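# Place three loose gears small end up on furnace tray

## Task

Pick up each of the three loose gears and set it down in an empty spot on the furnace tray with its smaller end facing upward.

## Robot and tools

Robot: two arms. left_arm carries a left hand; right_arm carries a right hand. Their bases sit at about (-0.046, +0.352, 0) and (-0.044, -0.308, 0) m in the scene frame. Scene frame: origin at table-top height midway between the bases, +x out over the table, +y toward left_arm, +z up. Arm names do not match image sides. Reported end_effector_position (m) and end_effector_quat_wxyz use this frame and may be off by a few cm.

Hand point: a point fixed to the palm, 0.05 m in front of it and 0.15 m from the wrist face along the fingers. Its +z runs along straight fingers, +y out of the palm, +x across the palm away from the thumb on the right hand (toward the thumb on the left hand). Straight fingers extend 0.06-0.07 m past the point along +z and sit 0.06 m behind it along -y. A wrist bracket on the little-finger side can strike objects.

One row = 28 numbers, all in [-1, 1], always both arms, in this order: left dx, dy, dz, rx, ry, rz; left little, ring, middle, index, thumb_bend, thumb_turn; left force_limit, speed; then the same 14 for the right arm. Pose numbers are offsets, not poses: they are measured from that arm's Hand target at the start of the action or move, along scene-frame axes; 1.0 = 0.6 m or 180 degrees; rx, ry, rz form a single rotation vector, turning about the Hand target position. Every row in an action or move list counts from that same start, not from the previous row, so resending an offset moves further. All six pose zeros re-request the current Hand target. Finger numbers are absolute targets: +1 open/straight, -1 closed; thumb_turn +1 beside the palm, -1 in front of it (needed to grasp objects roughly 0.035-0.065 m thick). force_limit maps -1..+1 to about 0..10 N at the fingertip (15 N for thumb motors); speed rises from near zero at -1 to full at +0.48. Use speed about -0.94 or lower for a gentle grip. No number means 'unchanged': to keep a hand as is, repeat its last sent eight numbers; if nothing was sent yet this scene, use its hand_measured six values plus hand_force_limit and hand_speed.

Tools:
- execute_actions(actions, cameras): actions is a list of actions; each action is a list of up to 15 rows (one per 1/30 s step, last row held to fill 15 steps). Images come back only if actions is empty or cameras names them (["all"], specific names, or []).
- move(target, speed, blend, blocking, cameras): target is one 28-number row or a list of up to 15 rows, each an offset from the Hand targets at the move's start. Straight-line paths, no collision avoidance, all arms finish together, capped at 10 s. speed in m/s (0.002-4.3, default 0.25; turning up to twice that in rad/s), one value or one per target. blend in m rounds corners (0 = stop at each). blocking=false returns after about 0.5 s while motion continues. Result adds a 'move:' line: done, off_target, moving, held or fault, plus limits (paced = pose clipped, held = steps withheld). Done means within 10 mm and 2 degrees; neither done nor off_target says anything about contact.
- wait(seconds 0-10): robot holds last command; a running move continues.
- stop: brakes the running move.
- zoom_image(camera, region [x0,y0,x1,y1] pixels, max 504x504): cameras cam_high (896x504), cam_low (896x504), cam_left_wrist, cam_right_wrist (616x616 fisheye); only cameras in the latest images.
- show_instructions: shows the reference pages.
- finished_scene(scene): ends the current scene with its number; irreversible. The goal must hold with the robot let go.

Results: Hand target is the last commanded pose after clipping (orientation is clipped to 40 degrees from measured each step); next offsets count from it. Hands often rest 1-3 cm (sometimes 5) short, usually low; resend the gap as an offset. hand_measured, hand_stopped_by (moving, target, force, stalled, fault) and hand_load_n list six values in motor order. A dropped grip shows as hand_load_n falling near 0. Joint velocities may be omitted when all are within noise. Joint torques include gravity and have offsets; numbers 3 and 4 wrap at ±28 N m. MOTOR HOT appears at 85 °C; at 100 °C that arm goes limp for 30-60 s.

Gripping: a finger motor starts only when its target changes (by 0.002 or more) and locks at target or force_limit. To squeeze harder, raise force_limit and send a target more closed than hand_measured; to loosen, send one more open.

Avoid: dropping gears or releasing them while moving, letting anything leave the table, fast collisions with fixed or heavy objects, hard presses, arms touching each other or one hand closing on the other's fingers, paths passing near an arm's own base, overloading fingers, and keeping arms stretched or pushing into unreachable poses (heats motors). To stop pushing against something, command a target back past the hand point. Loose objects may occasionally get nudged by outside disturbances.

Each tool is called as name(argument=value, ...), one argument or row to a line, values as JSON.

Reference images:

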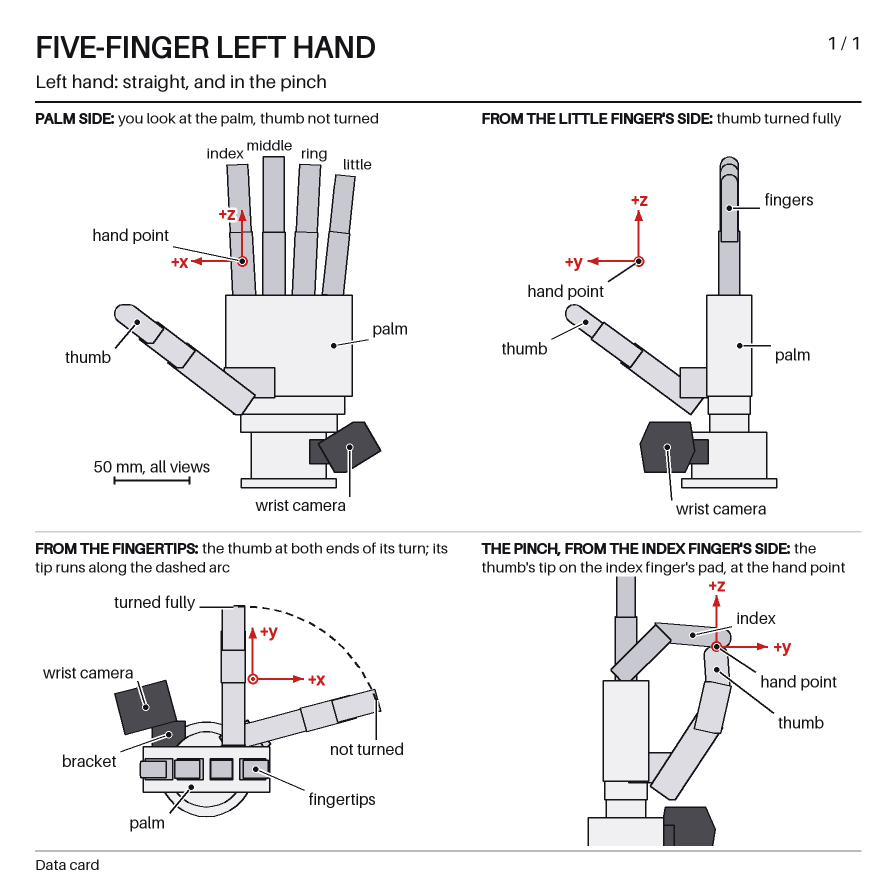

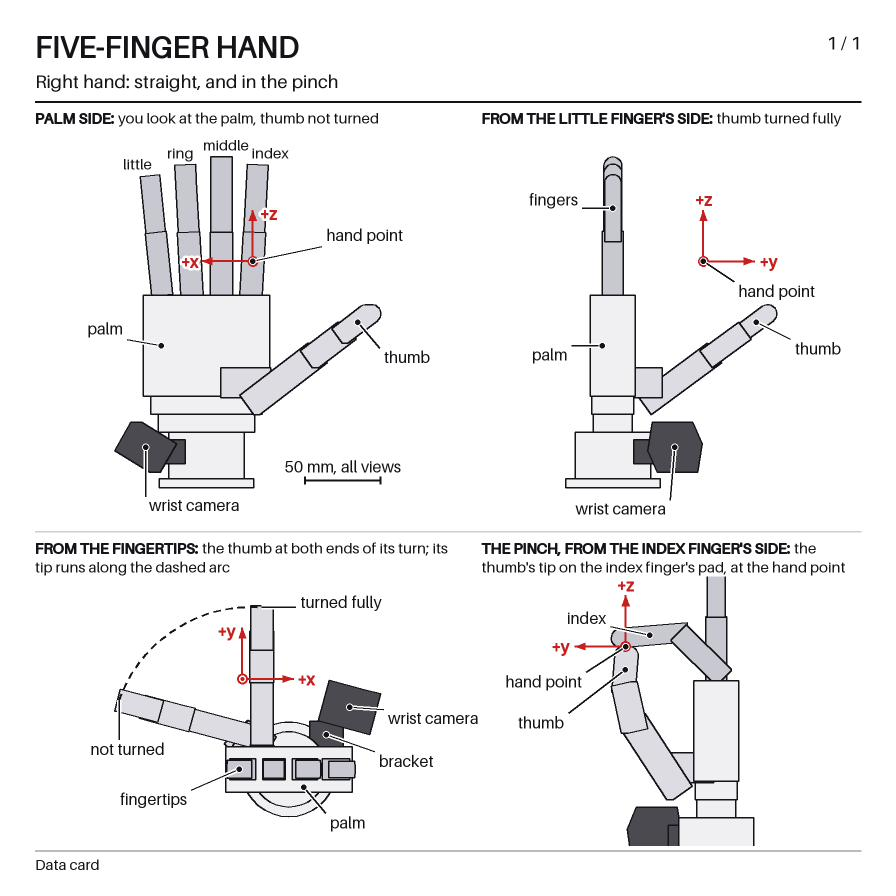

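## Session

execute_actions(
  actions=[],
)

Scene clock: 0.00 s.
left_arm: end_effector_position=(+0.5071, +0.1206, +0.2491) hand_measured=(+1.000, +1.000, +1.000, +1.000, +1.000, +1.000) hand_load_n=(+0.5, +0.0, +0.0, +0.0, +0.0, +0.0) hand_stopped_by=(target, target, target, target, target, target) hand_force_limit=0.00 hand_speed=-0.80 end_effector_quat_wxyz=(-0.502, +0.547, -0.370, +0.559) | right_arm: end_effector_position=(+0.3366, -0.1727, +0.1447) hand_measured=(+1.000, +1.000, +1.000, +1.000, +1.000, +1.000) hand_load_n=(+0.0, +0.0, +0.0, +0.0, +0.0, +0.5) hand_stopped_by=(target, target, target, target, target, target) hand_force_limit=0.00 hand_speed=-0.80 end_effector_quat_wxyz=(-0.016, +0.689, -0.725, -0.004)
Joint positions: left_arm=[-0.558 1.468 0.749 0.885 -0.681 -0.14] | right_arm=[0.205 1.534 1.273 -1.286 -0.023 0.269]
Joint velocities: within noise
Joint torques (N m): no reading
Motor temperatures (°C): left_arm=[31 28 31 26 29 30] | right_arm=[33 30 30 27 28 26]
Heat: left arm: hottest waist 31 °C; right arm: hottest waist 33 °C.
Hand target: left_arm +0.5120, +0.1176, +0.2658; -0.502, +0.543, -0.358, +0.570 | right_arm +0.3431, -0.1712, +0.1486; -0.022, +0.689, -0.724, +0.000

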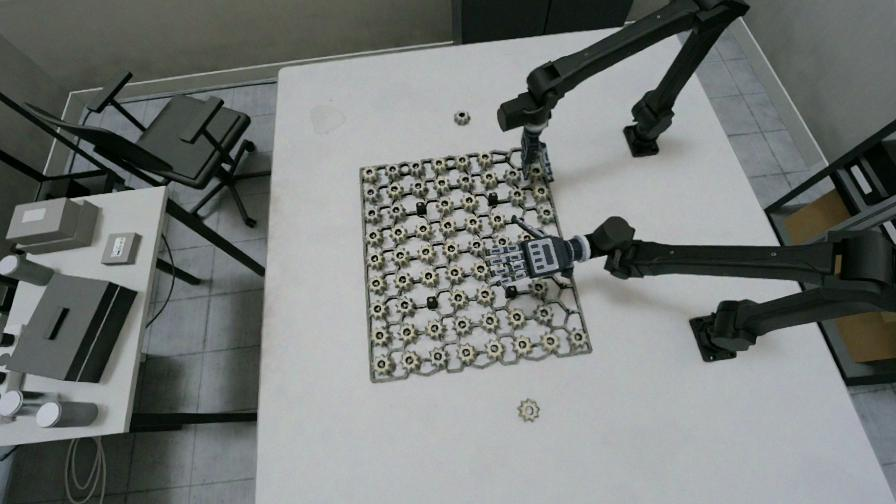

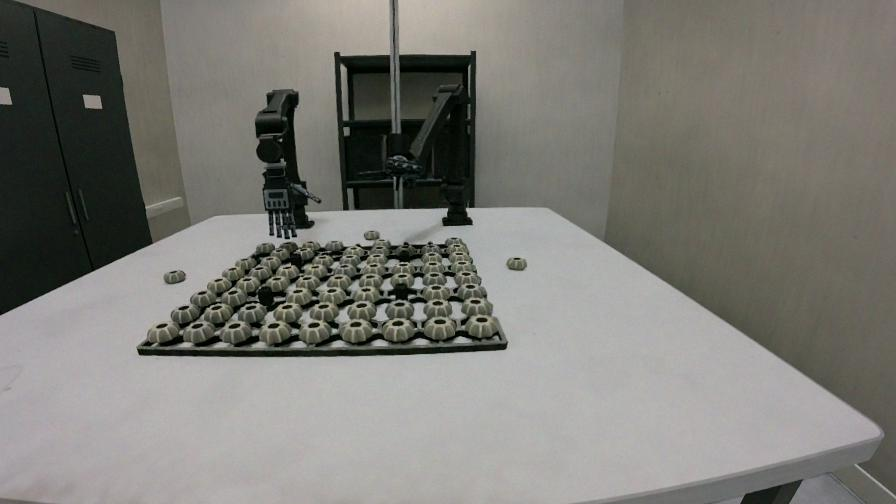

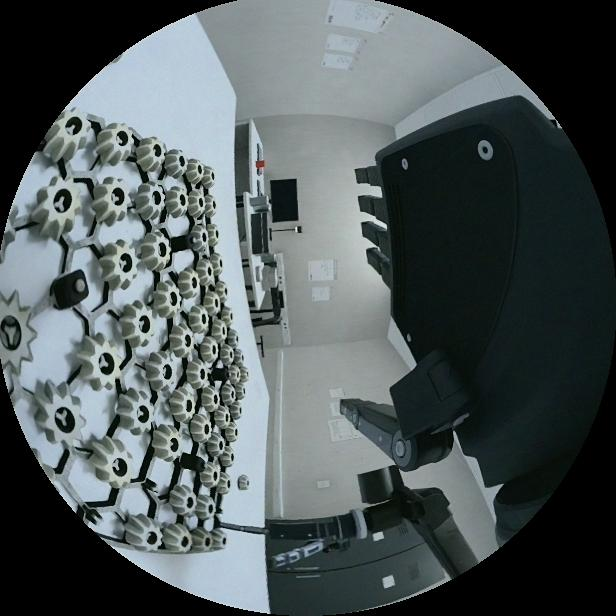

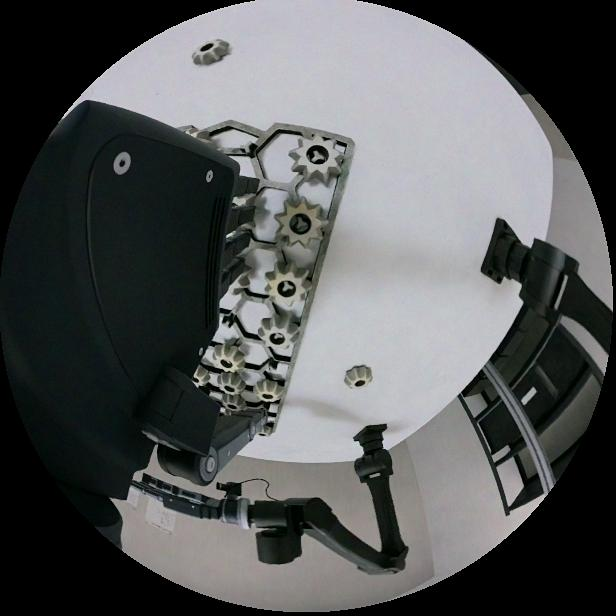

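zoom_image(
  camera="cam_high",
  region=[350, 140, 600, 280],
)

zoom_image(
  camera="cam_high",
  region=[350, 250, 600, 390],
)

zoom_image(
  camera="cam_low",
  region=[130, 220, 530, 370],
)

zoom_image(
  camera="cam_left_wrist",
  region=[0, 80, 300, 560],
)

zoom_image(
  camera="cam_right_wrist",
  region=[150, 20, 420, 450],
)

Scaled by 2.016.

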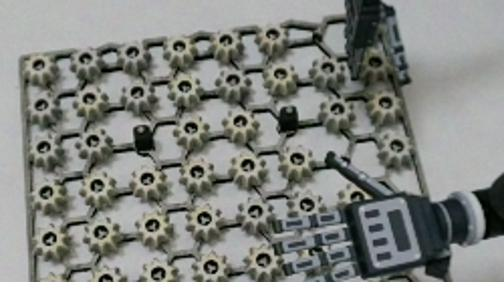

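Scaled by 2.016.

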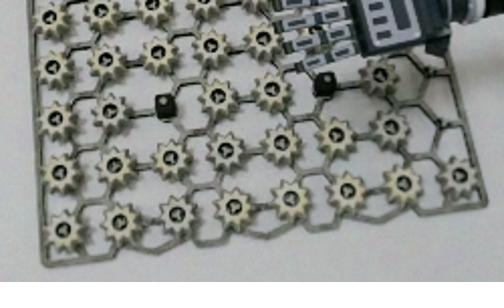

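Scaled by 1.260.

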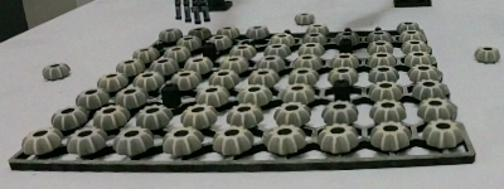

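Scaled by 1.050 from the camera's 616x616 image, which has a finer 880x880 frame.

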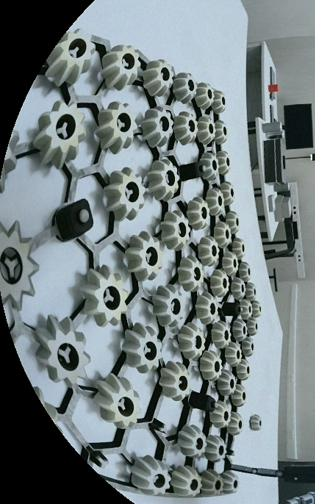

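Scaled by 1.172 from the camera's 616x616 image, which has a finer 880x880 frame.

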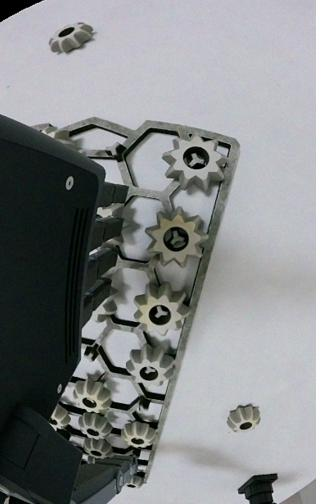

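zoom_image(
  camera="cam_high",
  region=[498, 385, 558, 435],
)

zoom_image(
  camera="cam_high",
  region=[432, 93, 492, 143],
)

zoom_image(
  camera="cam_low",
  region=[495, 245, 545, 285],
)

zoom_image(
  camera="cam_low",
  region=[150, 255, 200, 295],
)

zoom_image(
  camera="cam_low",
  region=[350, 215, 400, 255],
)

zoom_image(
  camera="cam_right_wrist",
  region=[170, 20, 250, 90],
)

zoom_image(
  camera="cam_right_wrist",
  region=[320, 340, 400, 410],
)

Scaled by 8.400.

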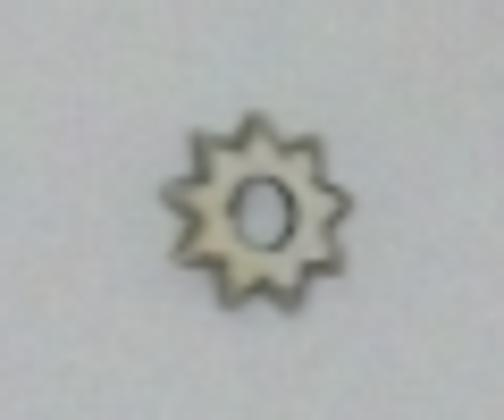

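Scaled by 8.400.

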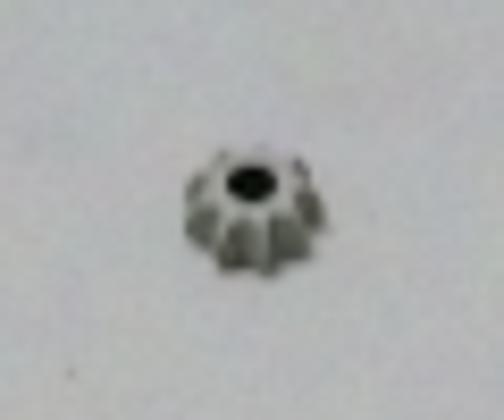

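Scaled by 10.080.

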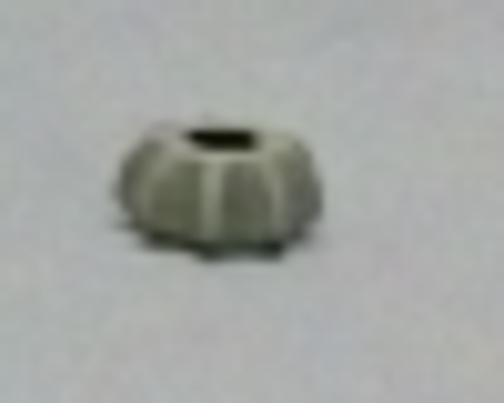

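Scaled by 10.080.

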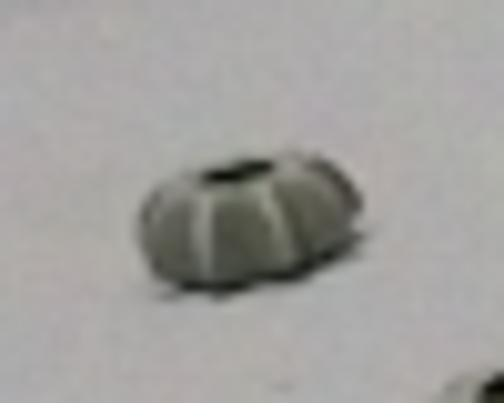

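Scaled by 10.080.

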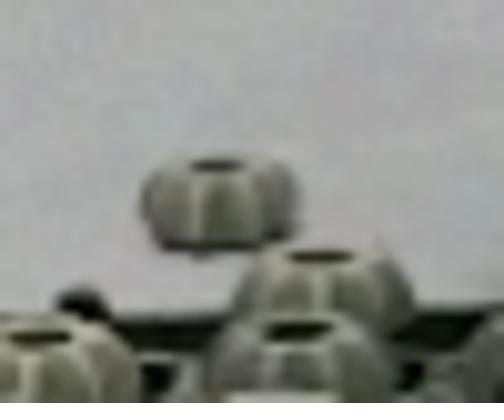

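Scaled by 6.300 from the camera's 616x616 image, which has a finer 880x880 frame.

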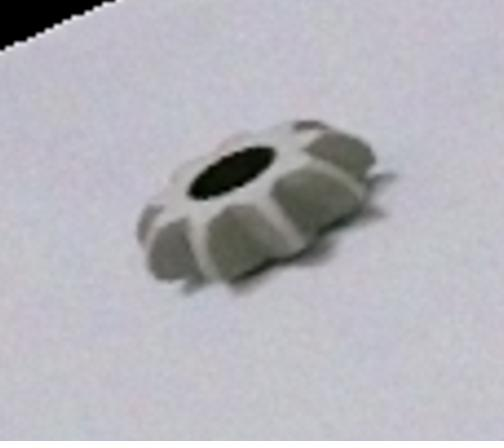

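Scaled by 6.300 from the camera's 616x616 image, which has a finer 880x880 frame.

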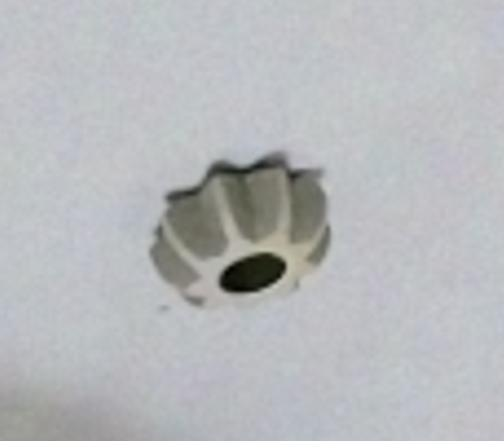

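move(
  target=[-0.4, 0.3, 0.15, 0,0,0, 1,1,1,1,1,1,0,0, -0.05,-0.3,0.25,0,0,0,1,1,1,1,1,1,0,0],
  cameras=["all"],
)

Scene clock: 52.73 s.
left_arm: end_effector_position=(+0.2702, +0.2976, +0.3516) hand_measured=(+1.000, +1.000, +1.000, +1.000, +1.000, +1.000) hand_load_n=(+0.0, +0.0, +0.0, +0.0, +0.0, +0.0) hand_stopped_by=(target, target, target, target, target, target) hand_force_limit=0.00 hand_speed=0.00 end_effector_quat_wxyz=(+0.506, -0.539, +0.361, -0.568) | right_arm: end_effector_position=(+0.3047, -0.3497, +0.2858) hand_measured=(+1.000, +1.000, +1.000, +1.000, +1.000, +1.000) hand_load_n=(+0.0, +0.0, +0.0, +0.0, +0.0, +0.0) hand_stopped_by=(target, target, target, target, target, target) hand_force_limit=0.00 hand_speed=0.00 end_effector_quat_wxyz=(-0.012, +0.684, -0.729, -0.011)
Joint positions: left_arm=[-0.329 0.242 0.429 -0.01 -0.453 -0.175] | right_arm=[-0.212 1.428 1.527 -1.674 -0.033 -0.135]
Joint torques (N m): left_arm=[-1.32 3.66 9.96 0.85 0.19 -0.21] | right_arm=[-0.26 -10.17 10.56 -0.14 -0.08 -0.05]
Motor temperatures (°C): left_arm=[31 29 36 27 29 30] | right_arm=[33 32 37 27 28 26]
Heat: left arm: hottest elbow 36 °C; right arm: hottest elbow 37 °C.
Hand target: left_arm +0.2720, +0.2975, +0.3559; +0.502, -0.543, +0.358, -0.570 | right_arm +0.3131, -0.3511, +0.2986; -0.022, +0.689, -0.724, +0.000
Off the commanded pose: left_arm 0.005 m, 1 deg | right_arm 0.015 m, 2 deg.
move: off_target (right_arm)
camera_calibration:
cam_left_wrist: T_world_to_cam=[[-0.138344, 0.00824103, 0.99035, -0.312629], [-0.391837, -0.918829, -0.0470907, 0.392289], [0.909574, -0.39457, 0.130344, -0.0550665], [0, 0, 0, 1]] pos_world=[0.16055, 0.341295, 0.335262]
cam_right_wrist: T_world_to_cam=[[-0.975422, -0.219747, 0.0162036, 0.212961], [-0.180361, 0.83851, 0.514171, 0.20621], [-0.126574, 0.498611, -0.857535, 0.574063], [0, 0, 0, 1]] pos_world=[0.317581, -0.412346, 0.382801]

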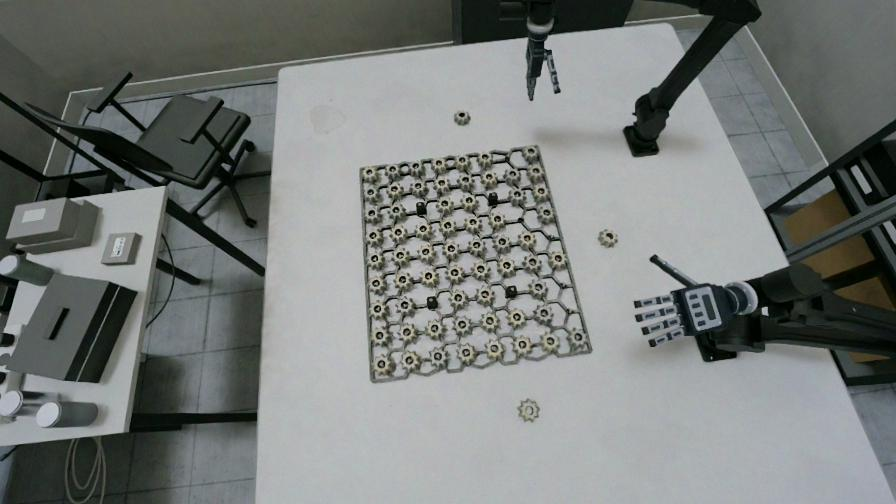

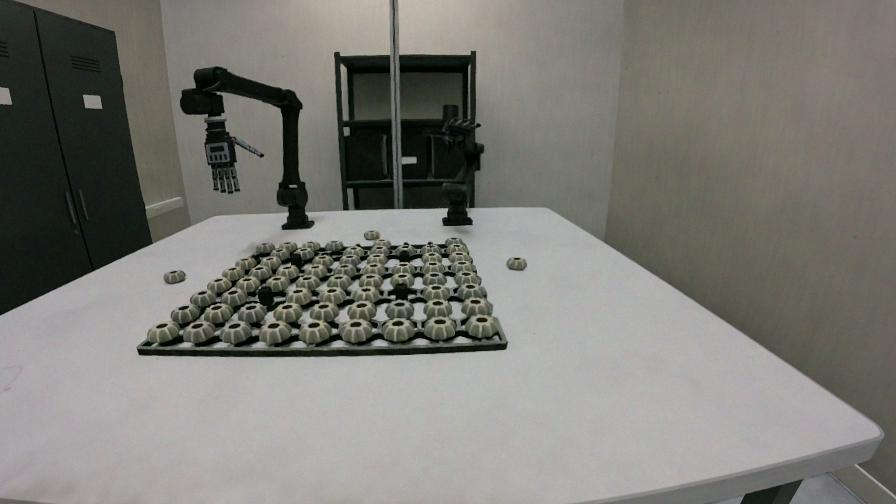

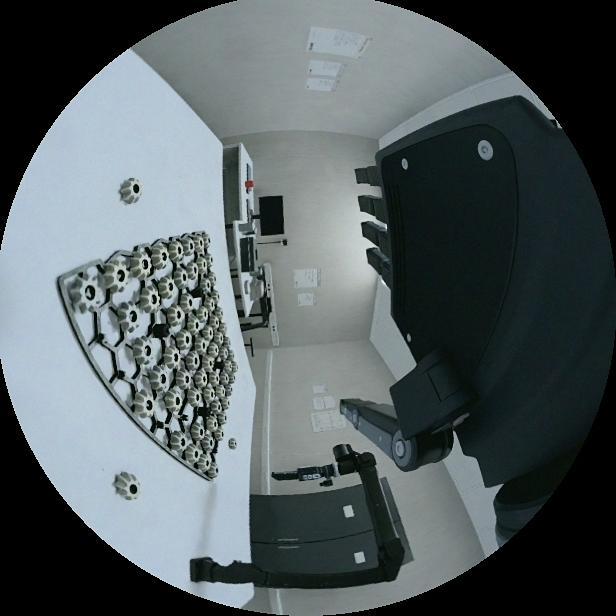

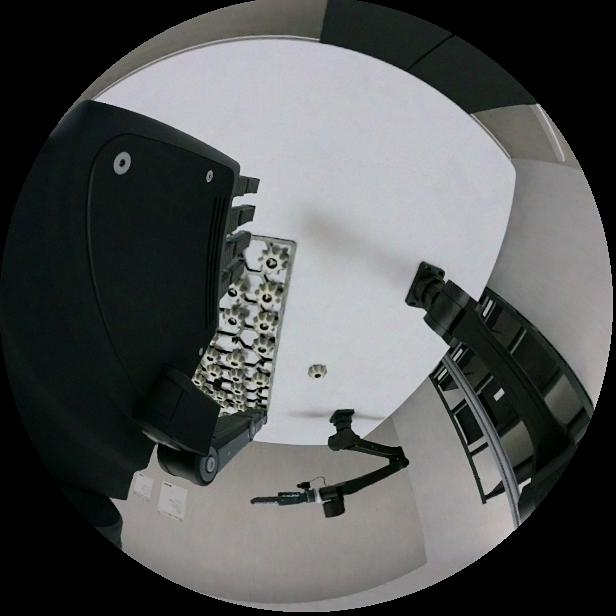

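zoom_image(
  camera="cam_high",
  region=[470, 140, 600, 250],
)

zoom_image(
  camera="cam_high",
  region=[470, 220, 600, 360],
)

zoom_image(
  camera="cam_high",
  region=[355, 150, 485, 260],
)

zoom_image(
  camera="cam_high",
  region=[355, 240, 485, 390],
)

zoom_image(
  camera="cam_left_wrist",
  region=[50, 220, 250, 480],
)

Scaled by 3.877.

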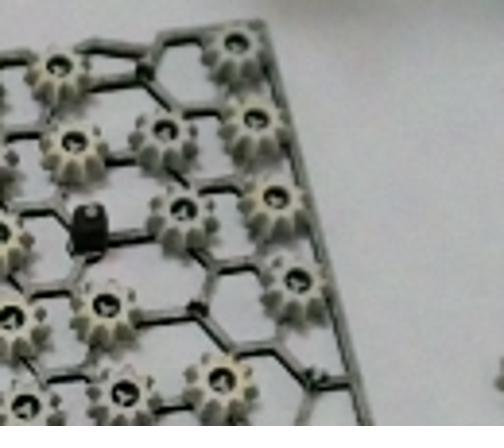

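Scaled by 3.600.

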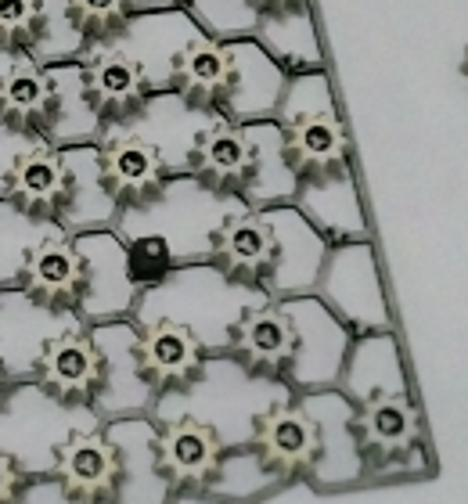

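Scaled by 3.877.

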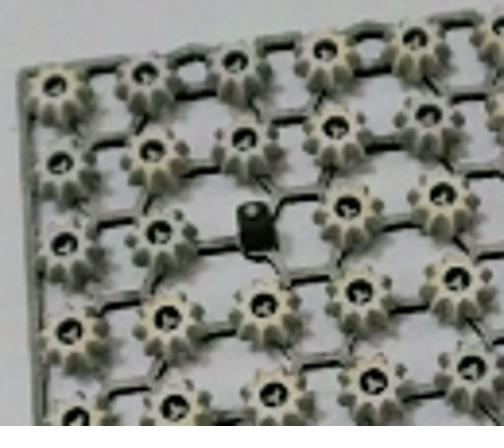

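Scaled by 3.360.

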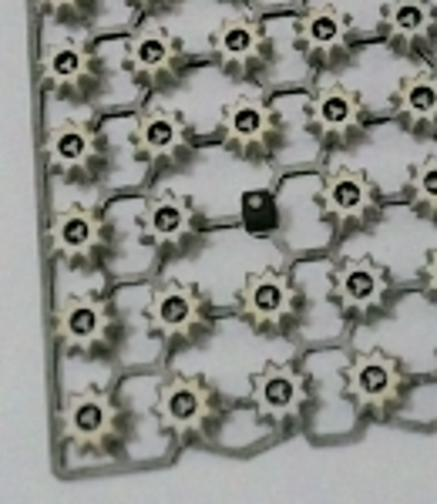

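Scaled by 1.938 from the camera's 616x616 image, which has a finer 880x880 frame.

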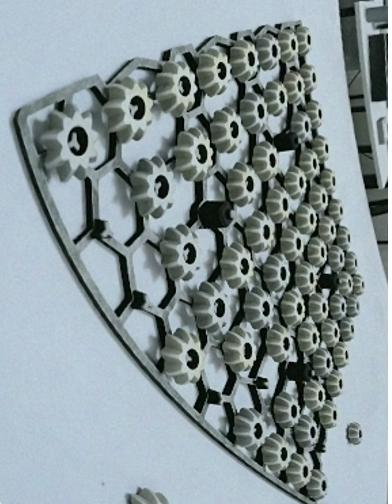

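move(
  target=[0.347, 0.254, -0.327, 0.0667,0.2592,-0.0629, 1,1,0.4,0.4,1,-1,-0.3,0, 0.378,-0.298,-0.231,-0.0164,-0.2846,0.01,1,1,0.4,0.4,1,-1,-0.3,0],
  cameras=["all"],
)

Scene clock: 112.77 s.
left_arm: end_effector_position=(+0.4596, +0.4391, +0.1307) hand_measured=(+1.000, +1.000, +0.400, +0.400, +1.000, -1.000) hand_load_n=(+0.0, +0.0, +0.0, +0.0, +0.0, +0.0) hand_stopped_by=(target, target, target, target, target, target) hand_force_limit=-0.30 hand_speed=0.00 end_effector_quat_wxyz=(-0.291, +0.646, -0.635, +0.307) | right_arm: end_effector_position=(+0.5406, -0.5278, +0.1671) hand_measured=(+1.000, +1.000, +0.400, +0.400, +1.000, -1.000) hand_load_n=(+0.0, +0.0, +0.0, +0.0, +0.0, +0.0) hand_stopped_by=(target, target, target, target, target, target) hand_force_limit=-0.30 hand_speed=0.00 end_effector_quat_wxyz=(-0.315, +0.634, -0.631, +0.316)
Joint positions: left_arm=[0.291 1.373 0.926 -0.275 0.241 0.172] | right_arm=[-0.505 1.628 1.297 -0.375 -0.388 -0.317]
Joint torques (N m): left_arm=[-1.32 -8.47 12.57 0.59 0.12 0.09] | right_arm=[-0.67 -13.63 7.24 2.35 -0.24 0.06]
Motor temperatures (°C): left_arm=[31 29 42 27 29 30] | right_arm=[33 31 41 27 28 26]
Heat: left arm: hottest elbow 42 °C; right arm: hottest elbow 41 °C.
Hand target: left_arm +0.4801, +0.4500, +0.1596; -0.316, +0.633, -0.633, +0.315 | right_arm +0.5399, -0.5299, +0.1599; -0.316, +0.633, -0.633, +0.315
Off the commanded pose: left_arm 0.037 m, 3 deg | right_arm 0.007 m, 0 deg.
move: off_target (left_arm)
camera_calibration:
cam_left_wrist: T_world_to_cam=[[0.643763, -0.201198, 0.738301, -0.303431], [-0.507412, -0.83444, 0.215042, 0.567925], [0.572802, -0.513059, -0.639272, 0.164766], [0, 0, 0, 1]] pos_world=[0.389131, 0.497384, 0.207226]
cam_right_wrist: T_world_to_cam=[[-0.596444, -0.28525, -0.750258, 0.294559], [-0.53201, 0.840398, 0.103419, 0.718787], [0.601015, 0.460829, -0.653007, 0.143497], [0, 0, 0, 1]] pos_world=[0.471847, -0.586172, 0.240363]

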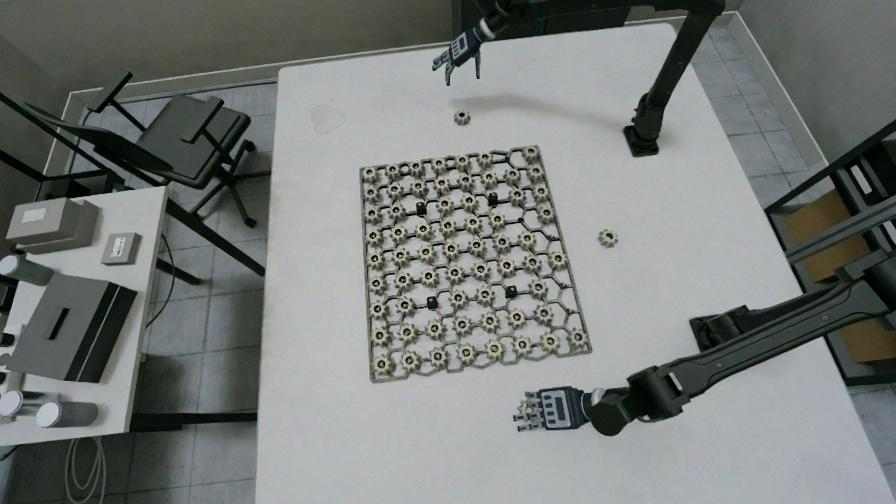

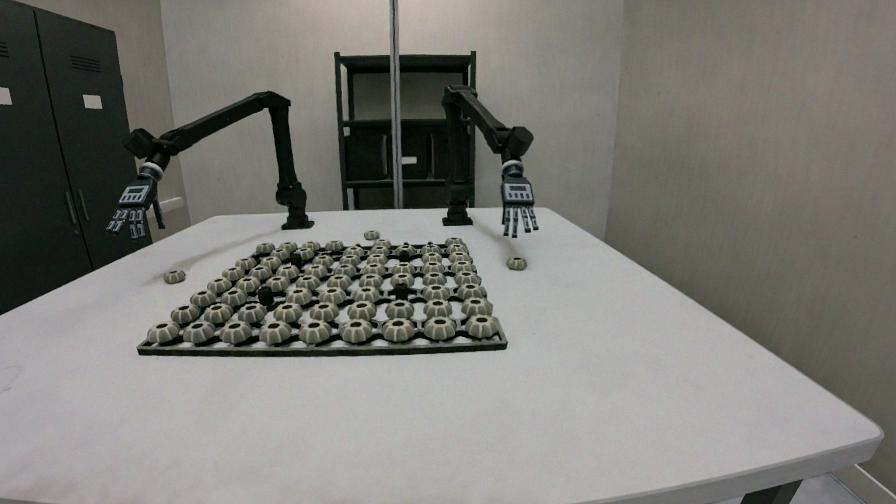

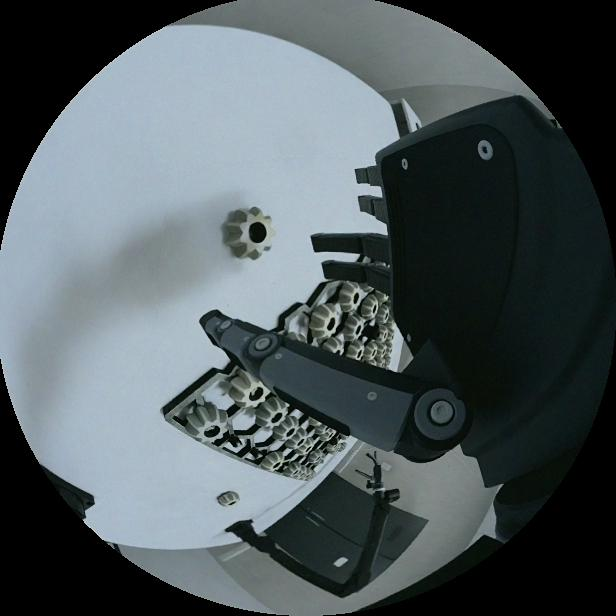

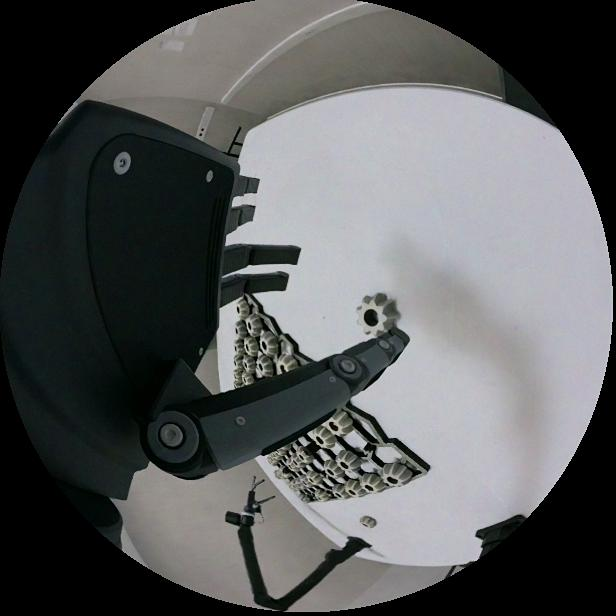

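move(
  target=[0.083, 0.037, -0.058, 0,0,0, 1,1,0.4,0.4,1,-1,-0.3,0, 0.037,0.088,-0.1,0,0,0,1,1,0.4,0.4,1,-1,-0.3,0],
  cameras=["cam_left_wrist","cam_right_wrist"],
)

Scene clock: 128.27 s.
left_arm: end_effector_position=(+0.5034, +0.4592, +0.0942) hand_measured=(+1.000, +1.000, +0.400, +0.400, +1.000, -1.000) hand_load_n=(+0.0, +0.0, +0.0, +0.0, +0.0, +0.0) hand_stopped_by=(target, target, target, target, target, target) hand_force_limit=-0.30 hand_speed=0.00 end_effector_quat_wxyz=(-0.283, +0.651, -0.637, +0.301) | right_arm: end_effector_position=(+0.5633, -0.4726, +0.1052) hand_measured=(+1.000, +1.000, +0.400, +0.400, +1.000, -1.000) hand_load_n=(+0.0, +0.0, +0.0, +0.0, +0.0, +0.0) hand_stopped_by=(target, target, target, target, target, target) hand_force_limit=-0.30 hand_speed=0.00 end_effector_quat_wxyz=(-0.316, +0.639, -0.626, +0.315)
Joint positions: left_arm=[0.303 1.55 1.018 -0.215 0.248 0.182] | right_arm=[-0.394 1.688 1.194 -0.19 -0.311 -0.252]
Joint torques (N m): left_arm=[-1.32 -10.58 12.05 1.4 0.28 0.09] | right_arm=[-0.91 -13.92 6.91 2.39 0.02 0.14]
Motor temperatures (°C): left_arm=[31 29 49 27 29 30] | right_arm=[33 31 39 27 28 26]
Heat: left arm: hottest elbow 49 °C; right arm: hottest elbow 39 °C.
Hand target: left_arm +0.5300, +0.4720, +0.1249; -0.316, +0.633, -0.633, +0.315 | right_arm +0.5622, -0.4772, +0.0999; -0.316, +0.633, -0.633, +0.315
Off the commanded pose: left_arm 0.043 m, 5 deg | right_arm 0.007 m, 1 deg.
move: off_target (left_arm)
camera_calibration:
cam_left_wrist: T_world_to_cam=[[0.659763, -0.1967, 0.725273, -0.309388], [-0.501264, -0.83424, 0.229735, 0.610111], [0.559863, -0.515124, -0.649, 0.135039], [0, 0, 0, 1]] pos_world=[0.434346, 0.517684, 0.171867]
cam_right_wrist: T_world_to_cam=[[-0.593348, -0.295205, -0.74886, 0.270782], [-0.54316, 0.833432, 0.101821, 0.694117], [0.594066, 0.467166, -0.654859, 0.0711015], [0, 0, 0, 1]] pos_world=[0.495446, -0.53178, 0.178664]
Images, in order (width x height): cam_left_wrist 616x616, cam_right_wrist 616x616.

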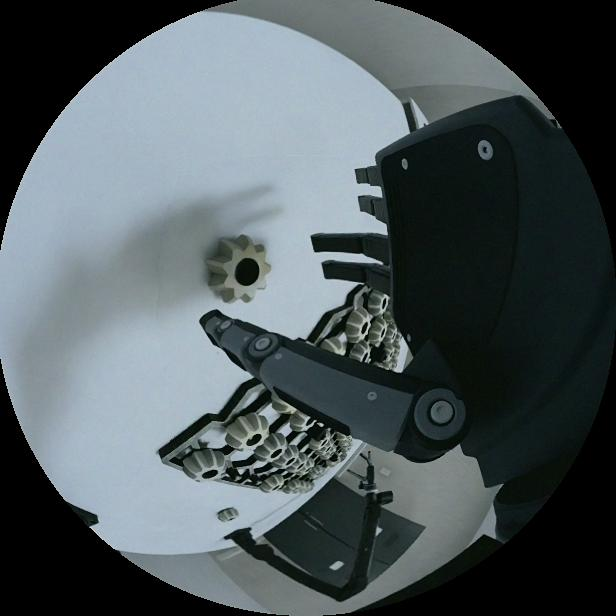

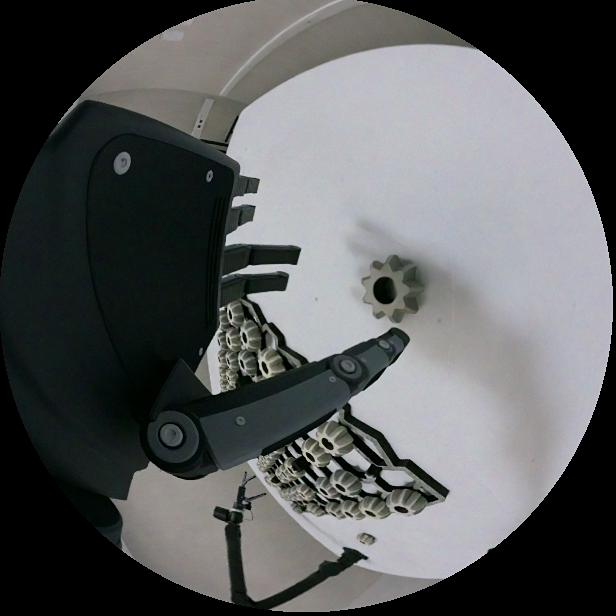

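zoom_image(
  camera="cam_left_wrist",
  region=[190, 210, 290, 320],
)

zoom_image(
  camera="cam_right_wrist",
  region=[340, 240, 440, 350],
)

Scaled by 4.582 from the camera's 616x616 image, which has a finer 880x880 frame.

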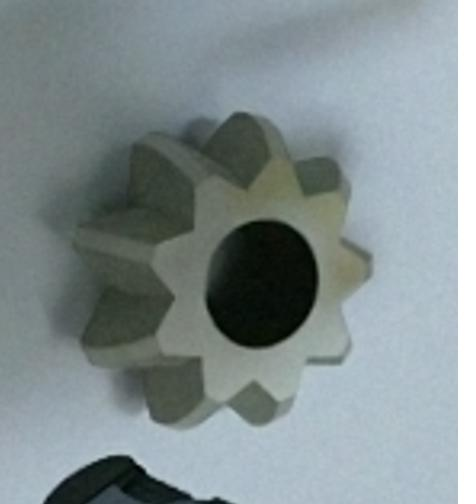

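Scaled by 4.582 from the camera's 616x616 image, which has a finer 880x880 frame.

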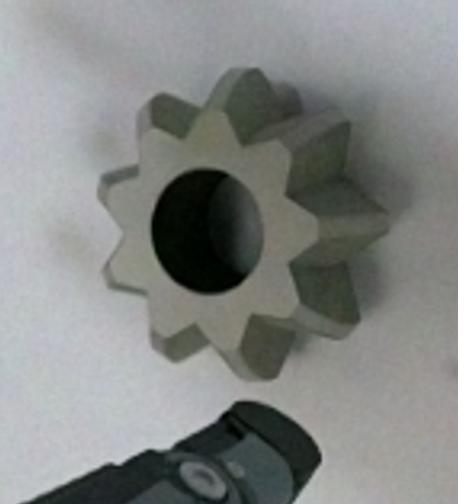

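move(
  target=[-0.005, 0.013, -0.028, 0,-0.022,0, 1,1,0.4,0.4,1,-1,-0.3,0, -0.007,-0.014,-0.064,0,0,0,1,1,0.4,0.4,1,-1,-0.3,0],
  cameras=["cam_left_wrist","cam_right_wrist", "cam_low"],
)

Scene clock: 153.10 s.
left_arm: end_effector_position=(+0.5263, +0.4764, +0.1140) hand_measured=(+1.000, +1.000, +0.400, +0.400, +1.000, -1.000) hand_load_n=(+0.0, +0.0, +0.0, +0.0, +0.0, +0.0) hand_stopped_by=(target, target, target, target, target, target) hand_force_limit=-0.30 hand_speed=0.00 end_effector_quat_wxyz=(-0.335, +0.624, -0.619, +0.338) | right_arm: end_effector_position=(+0.5601, -0.4819, +0.0689) hand_measured=(+1.000, +1.000, +0.400, +0.400, +1.000, -1.000) hand_load_n=(+0.0, +0.0, +0.0, +0.0, +0.0, +0.0) hand_stopped_by=(target, target, target, target, target, target) hand_force_limit=-0.30 hand_speed=0.00 end_effector_quat_wxyz=(-0.316, +0.634, -0.631, +0.316)
Joint positions: left_arm=[0.33 1.55 1.006 -0.062 0.282 0.182] | right_arm=[-0.412 1.738 1.149 -0.096 -0.318 -0.251]
Joint torques (N m): left_arm=[-1.49 -9.76 7.39 1.55 0.28 0.06] | right_arm=[-0.91 -13.86 6.48 2.39 -0.2 0.04]
Heat: left arm: hottest elbow 48 °C; right arm: hottest elbow 40 °C.
Hand target: left_arm +0.5269, +0.4799, +0.1081; -0.337, +0.622, -0.622, +0.336 | right_arm +0.5580, -0.4855, +0.0616; -0.316, +0.633, -0.633, +0.315
Off the commanded pose: left_arm 0.007 m, 1 deg | right_arm 0.008 m, 0 deg.
move: done
camera_calibration:
cam_left_wrist: T_world_to_cam=[[0.552496, -0.215883, 0.805073, -0.278998], [-0.527268, -0.838586, 0.136978, 0.657719], [0.645552, -0.500169, -0.577143, 0.0834651], [0, 0, 0, 1]] pos_world=[0.447058, 0.53307, 0.182692]
cam_right_wrist: T_world_to_cam=[[-0.595625, -0.283969, -0.751394, 0.245748], [-0.532913, 0.839614, 0.105127, 0.700803], [0.601028, 0.463044, -0.651426, 0.0474087], [0, 0, 0, 1]] pos_world=[0.491347, -0.540572, 0.141863]
Images, in order (width x height): cam_low 896x504, cam_left_wrist 616x616, cam_right_wrist 616x616.

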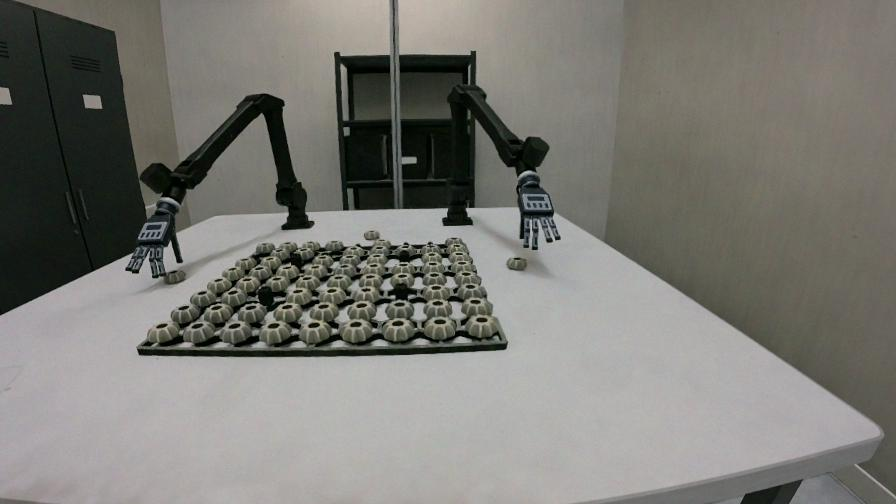

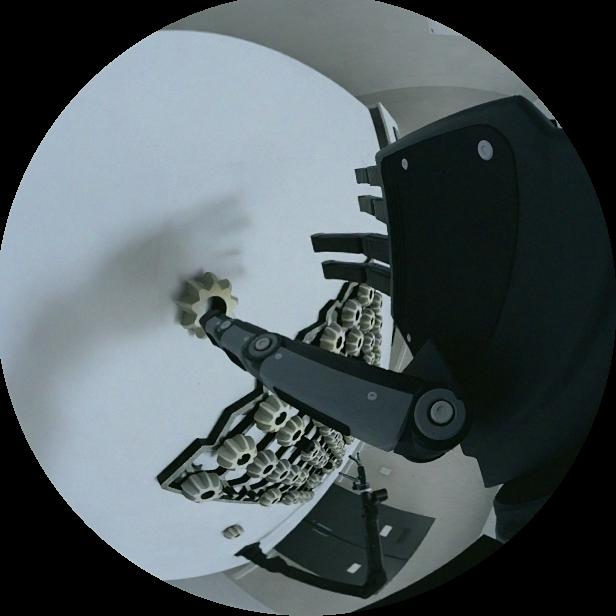

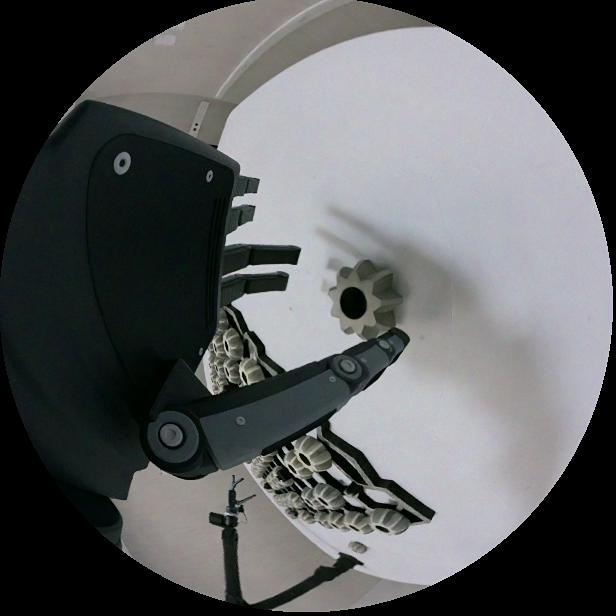

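move(
  target=[-0.038, -0.018, -0.01, 0,0.022,0, 1,1,0.4,0.4,1,-1,-0.3,0, -0.006,-0.002,-0.0315,0,0,0,1,1,0.4,0.4,1,-1,-0.3,0],
  speed=0.1,
  cameras=["cam_left_wrist","cam_right_wrist"],
)

zoom_image(
  camera="cam_right_wrist",
  region=[220, 220, 440, 440],
)

Scene clock: 168.57 s.
left_arm: end_effector_position=(+0.5052, +0.4731, +0.0913) hand_measured=(+1.000, +1.000, +0.400, +0.400, +1.000, -1.000) hand_load_n=(+0.0, +0.0, +0.0, +0.0, +0.0, +0.5) hand_stopped_by=(target, target, target, target, target, target) hand_force_limit=-0.30 hand_speed=0.00 end_effector_quat_wxyz=(-0.308, +0.643, -0.627, +0.314) | right_arm: end_effector_position=(+0.5588, -0.4819, +0.0555) hand_measured=(+1.000, +1.000, +0.400, +0.400, +1.000, -1.000) hand_load_n=(+0.0, +0.0, +0.0, +0.0, +0.0, +0.0) hand_stopped_by=(target, target, target, target, target, target) hand_force_limit=-0.30 hand_speed=0.00 end_effector_quat_wxyz=(-0.319, +0.633, -0.629, +0.319)
Joint positions: left_arm=[0.33 1.55 0.981 -0.119 0.262 0.188] | right_arm=[-0.414 1.754 1.125 -0.047 -0.322 -0.251]
Joint torques (N m): left_arm=[-2.32 -12.1 7.32 0.66 0.05 0.08] | right_arm=[-1.14 -13.51 6.12 2.4 -0.2 0.01]
Heat: left arm: hottest elbow 47 °C; right arm: hottest elbow 39 °C.
Hand target: left_arm +0.5042, +0.4692, +0.1021; -0.316, +0.633, -0.633, +0.315 | right_arm +0.5544, -0.4868, +0.0426; -0.316, +0.633, -0.633, +0.315
Off the commanded pose: left_arm 0.012 m, 2 deg | right_arm 0.014 m, 1 deg.
move: off_target (left_arm, right_arm)
camera_calibration:
cam_left_wrist: T_world_to_cam=[[0.618802, -0.20043, 0.759547, -0.286471], [-0.504167, -0.842819, 0.18834, 0.632679], [0.602411, -0.499484, -0.622589, 0.107981], [0, 0, 0, 1]] pos_world=[0.431196, 0.529751, 0.165657]
cam_right_wrist: T_world_to_cam=[[-0.58866, -0.285526, -0.756277, 0.230619], [-0.534505, 0.839328, 0.0991589, 0.702633], [0.606452, 0.462605, -0.646694, 0.0360585], [0, 0, 0, 1]] pos_world=[0.489449, -0.540572, 0.128058]
Images, in order (width x height): cam_left_wrist 616x616, cam_right_wrist 616x616.

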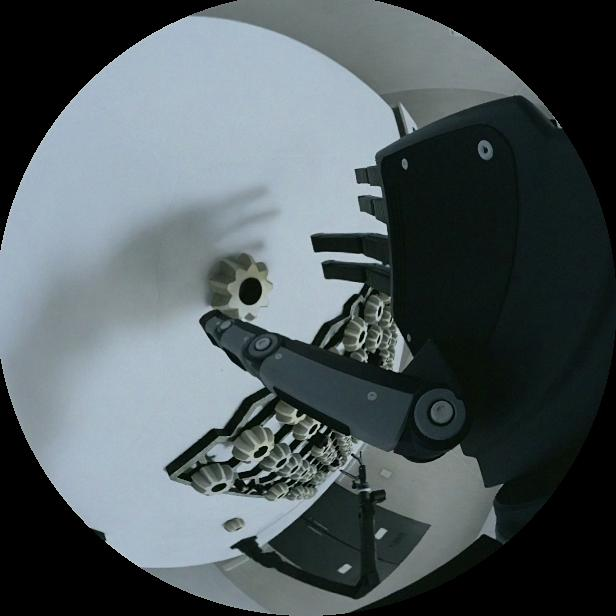

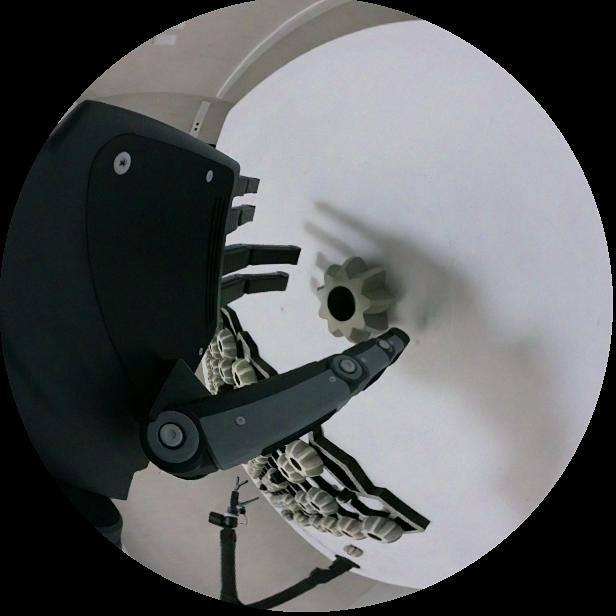

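Scaled by 2.291 from the camera's 616x616 image, which has a finer 880x880 frame.

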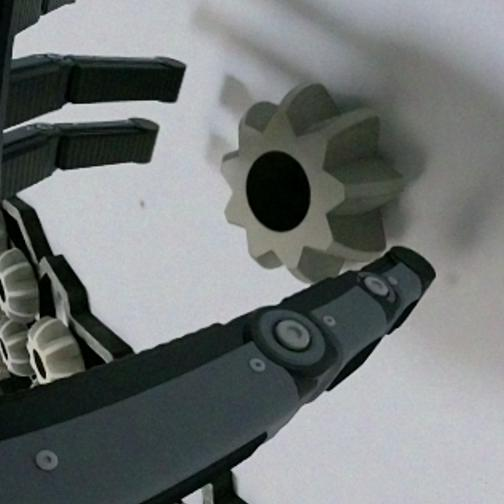

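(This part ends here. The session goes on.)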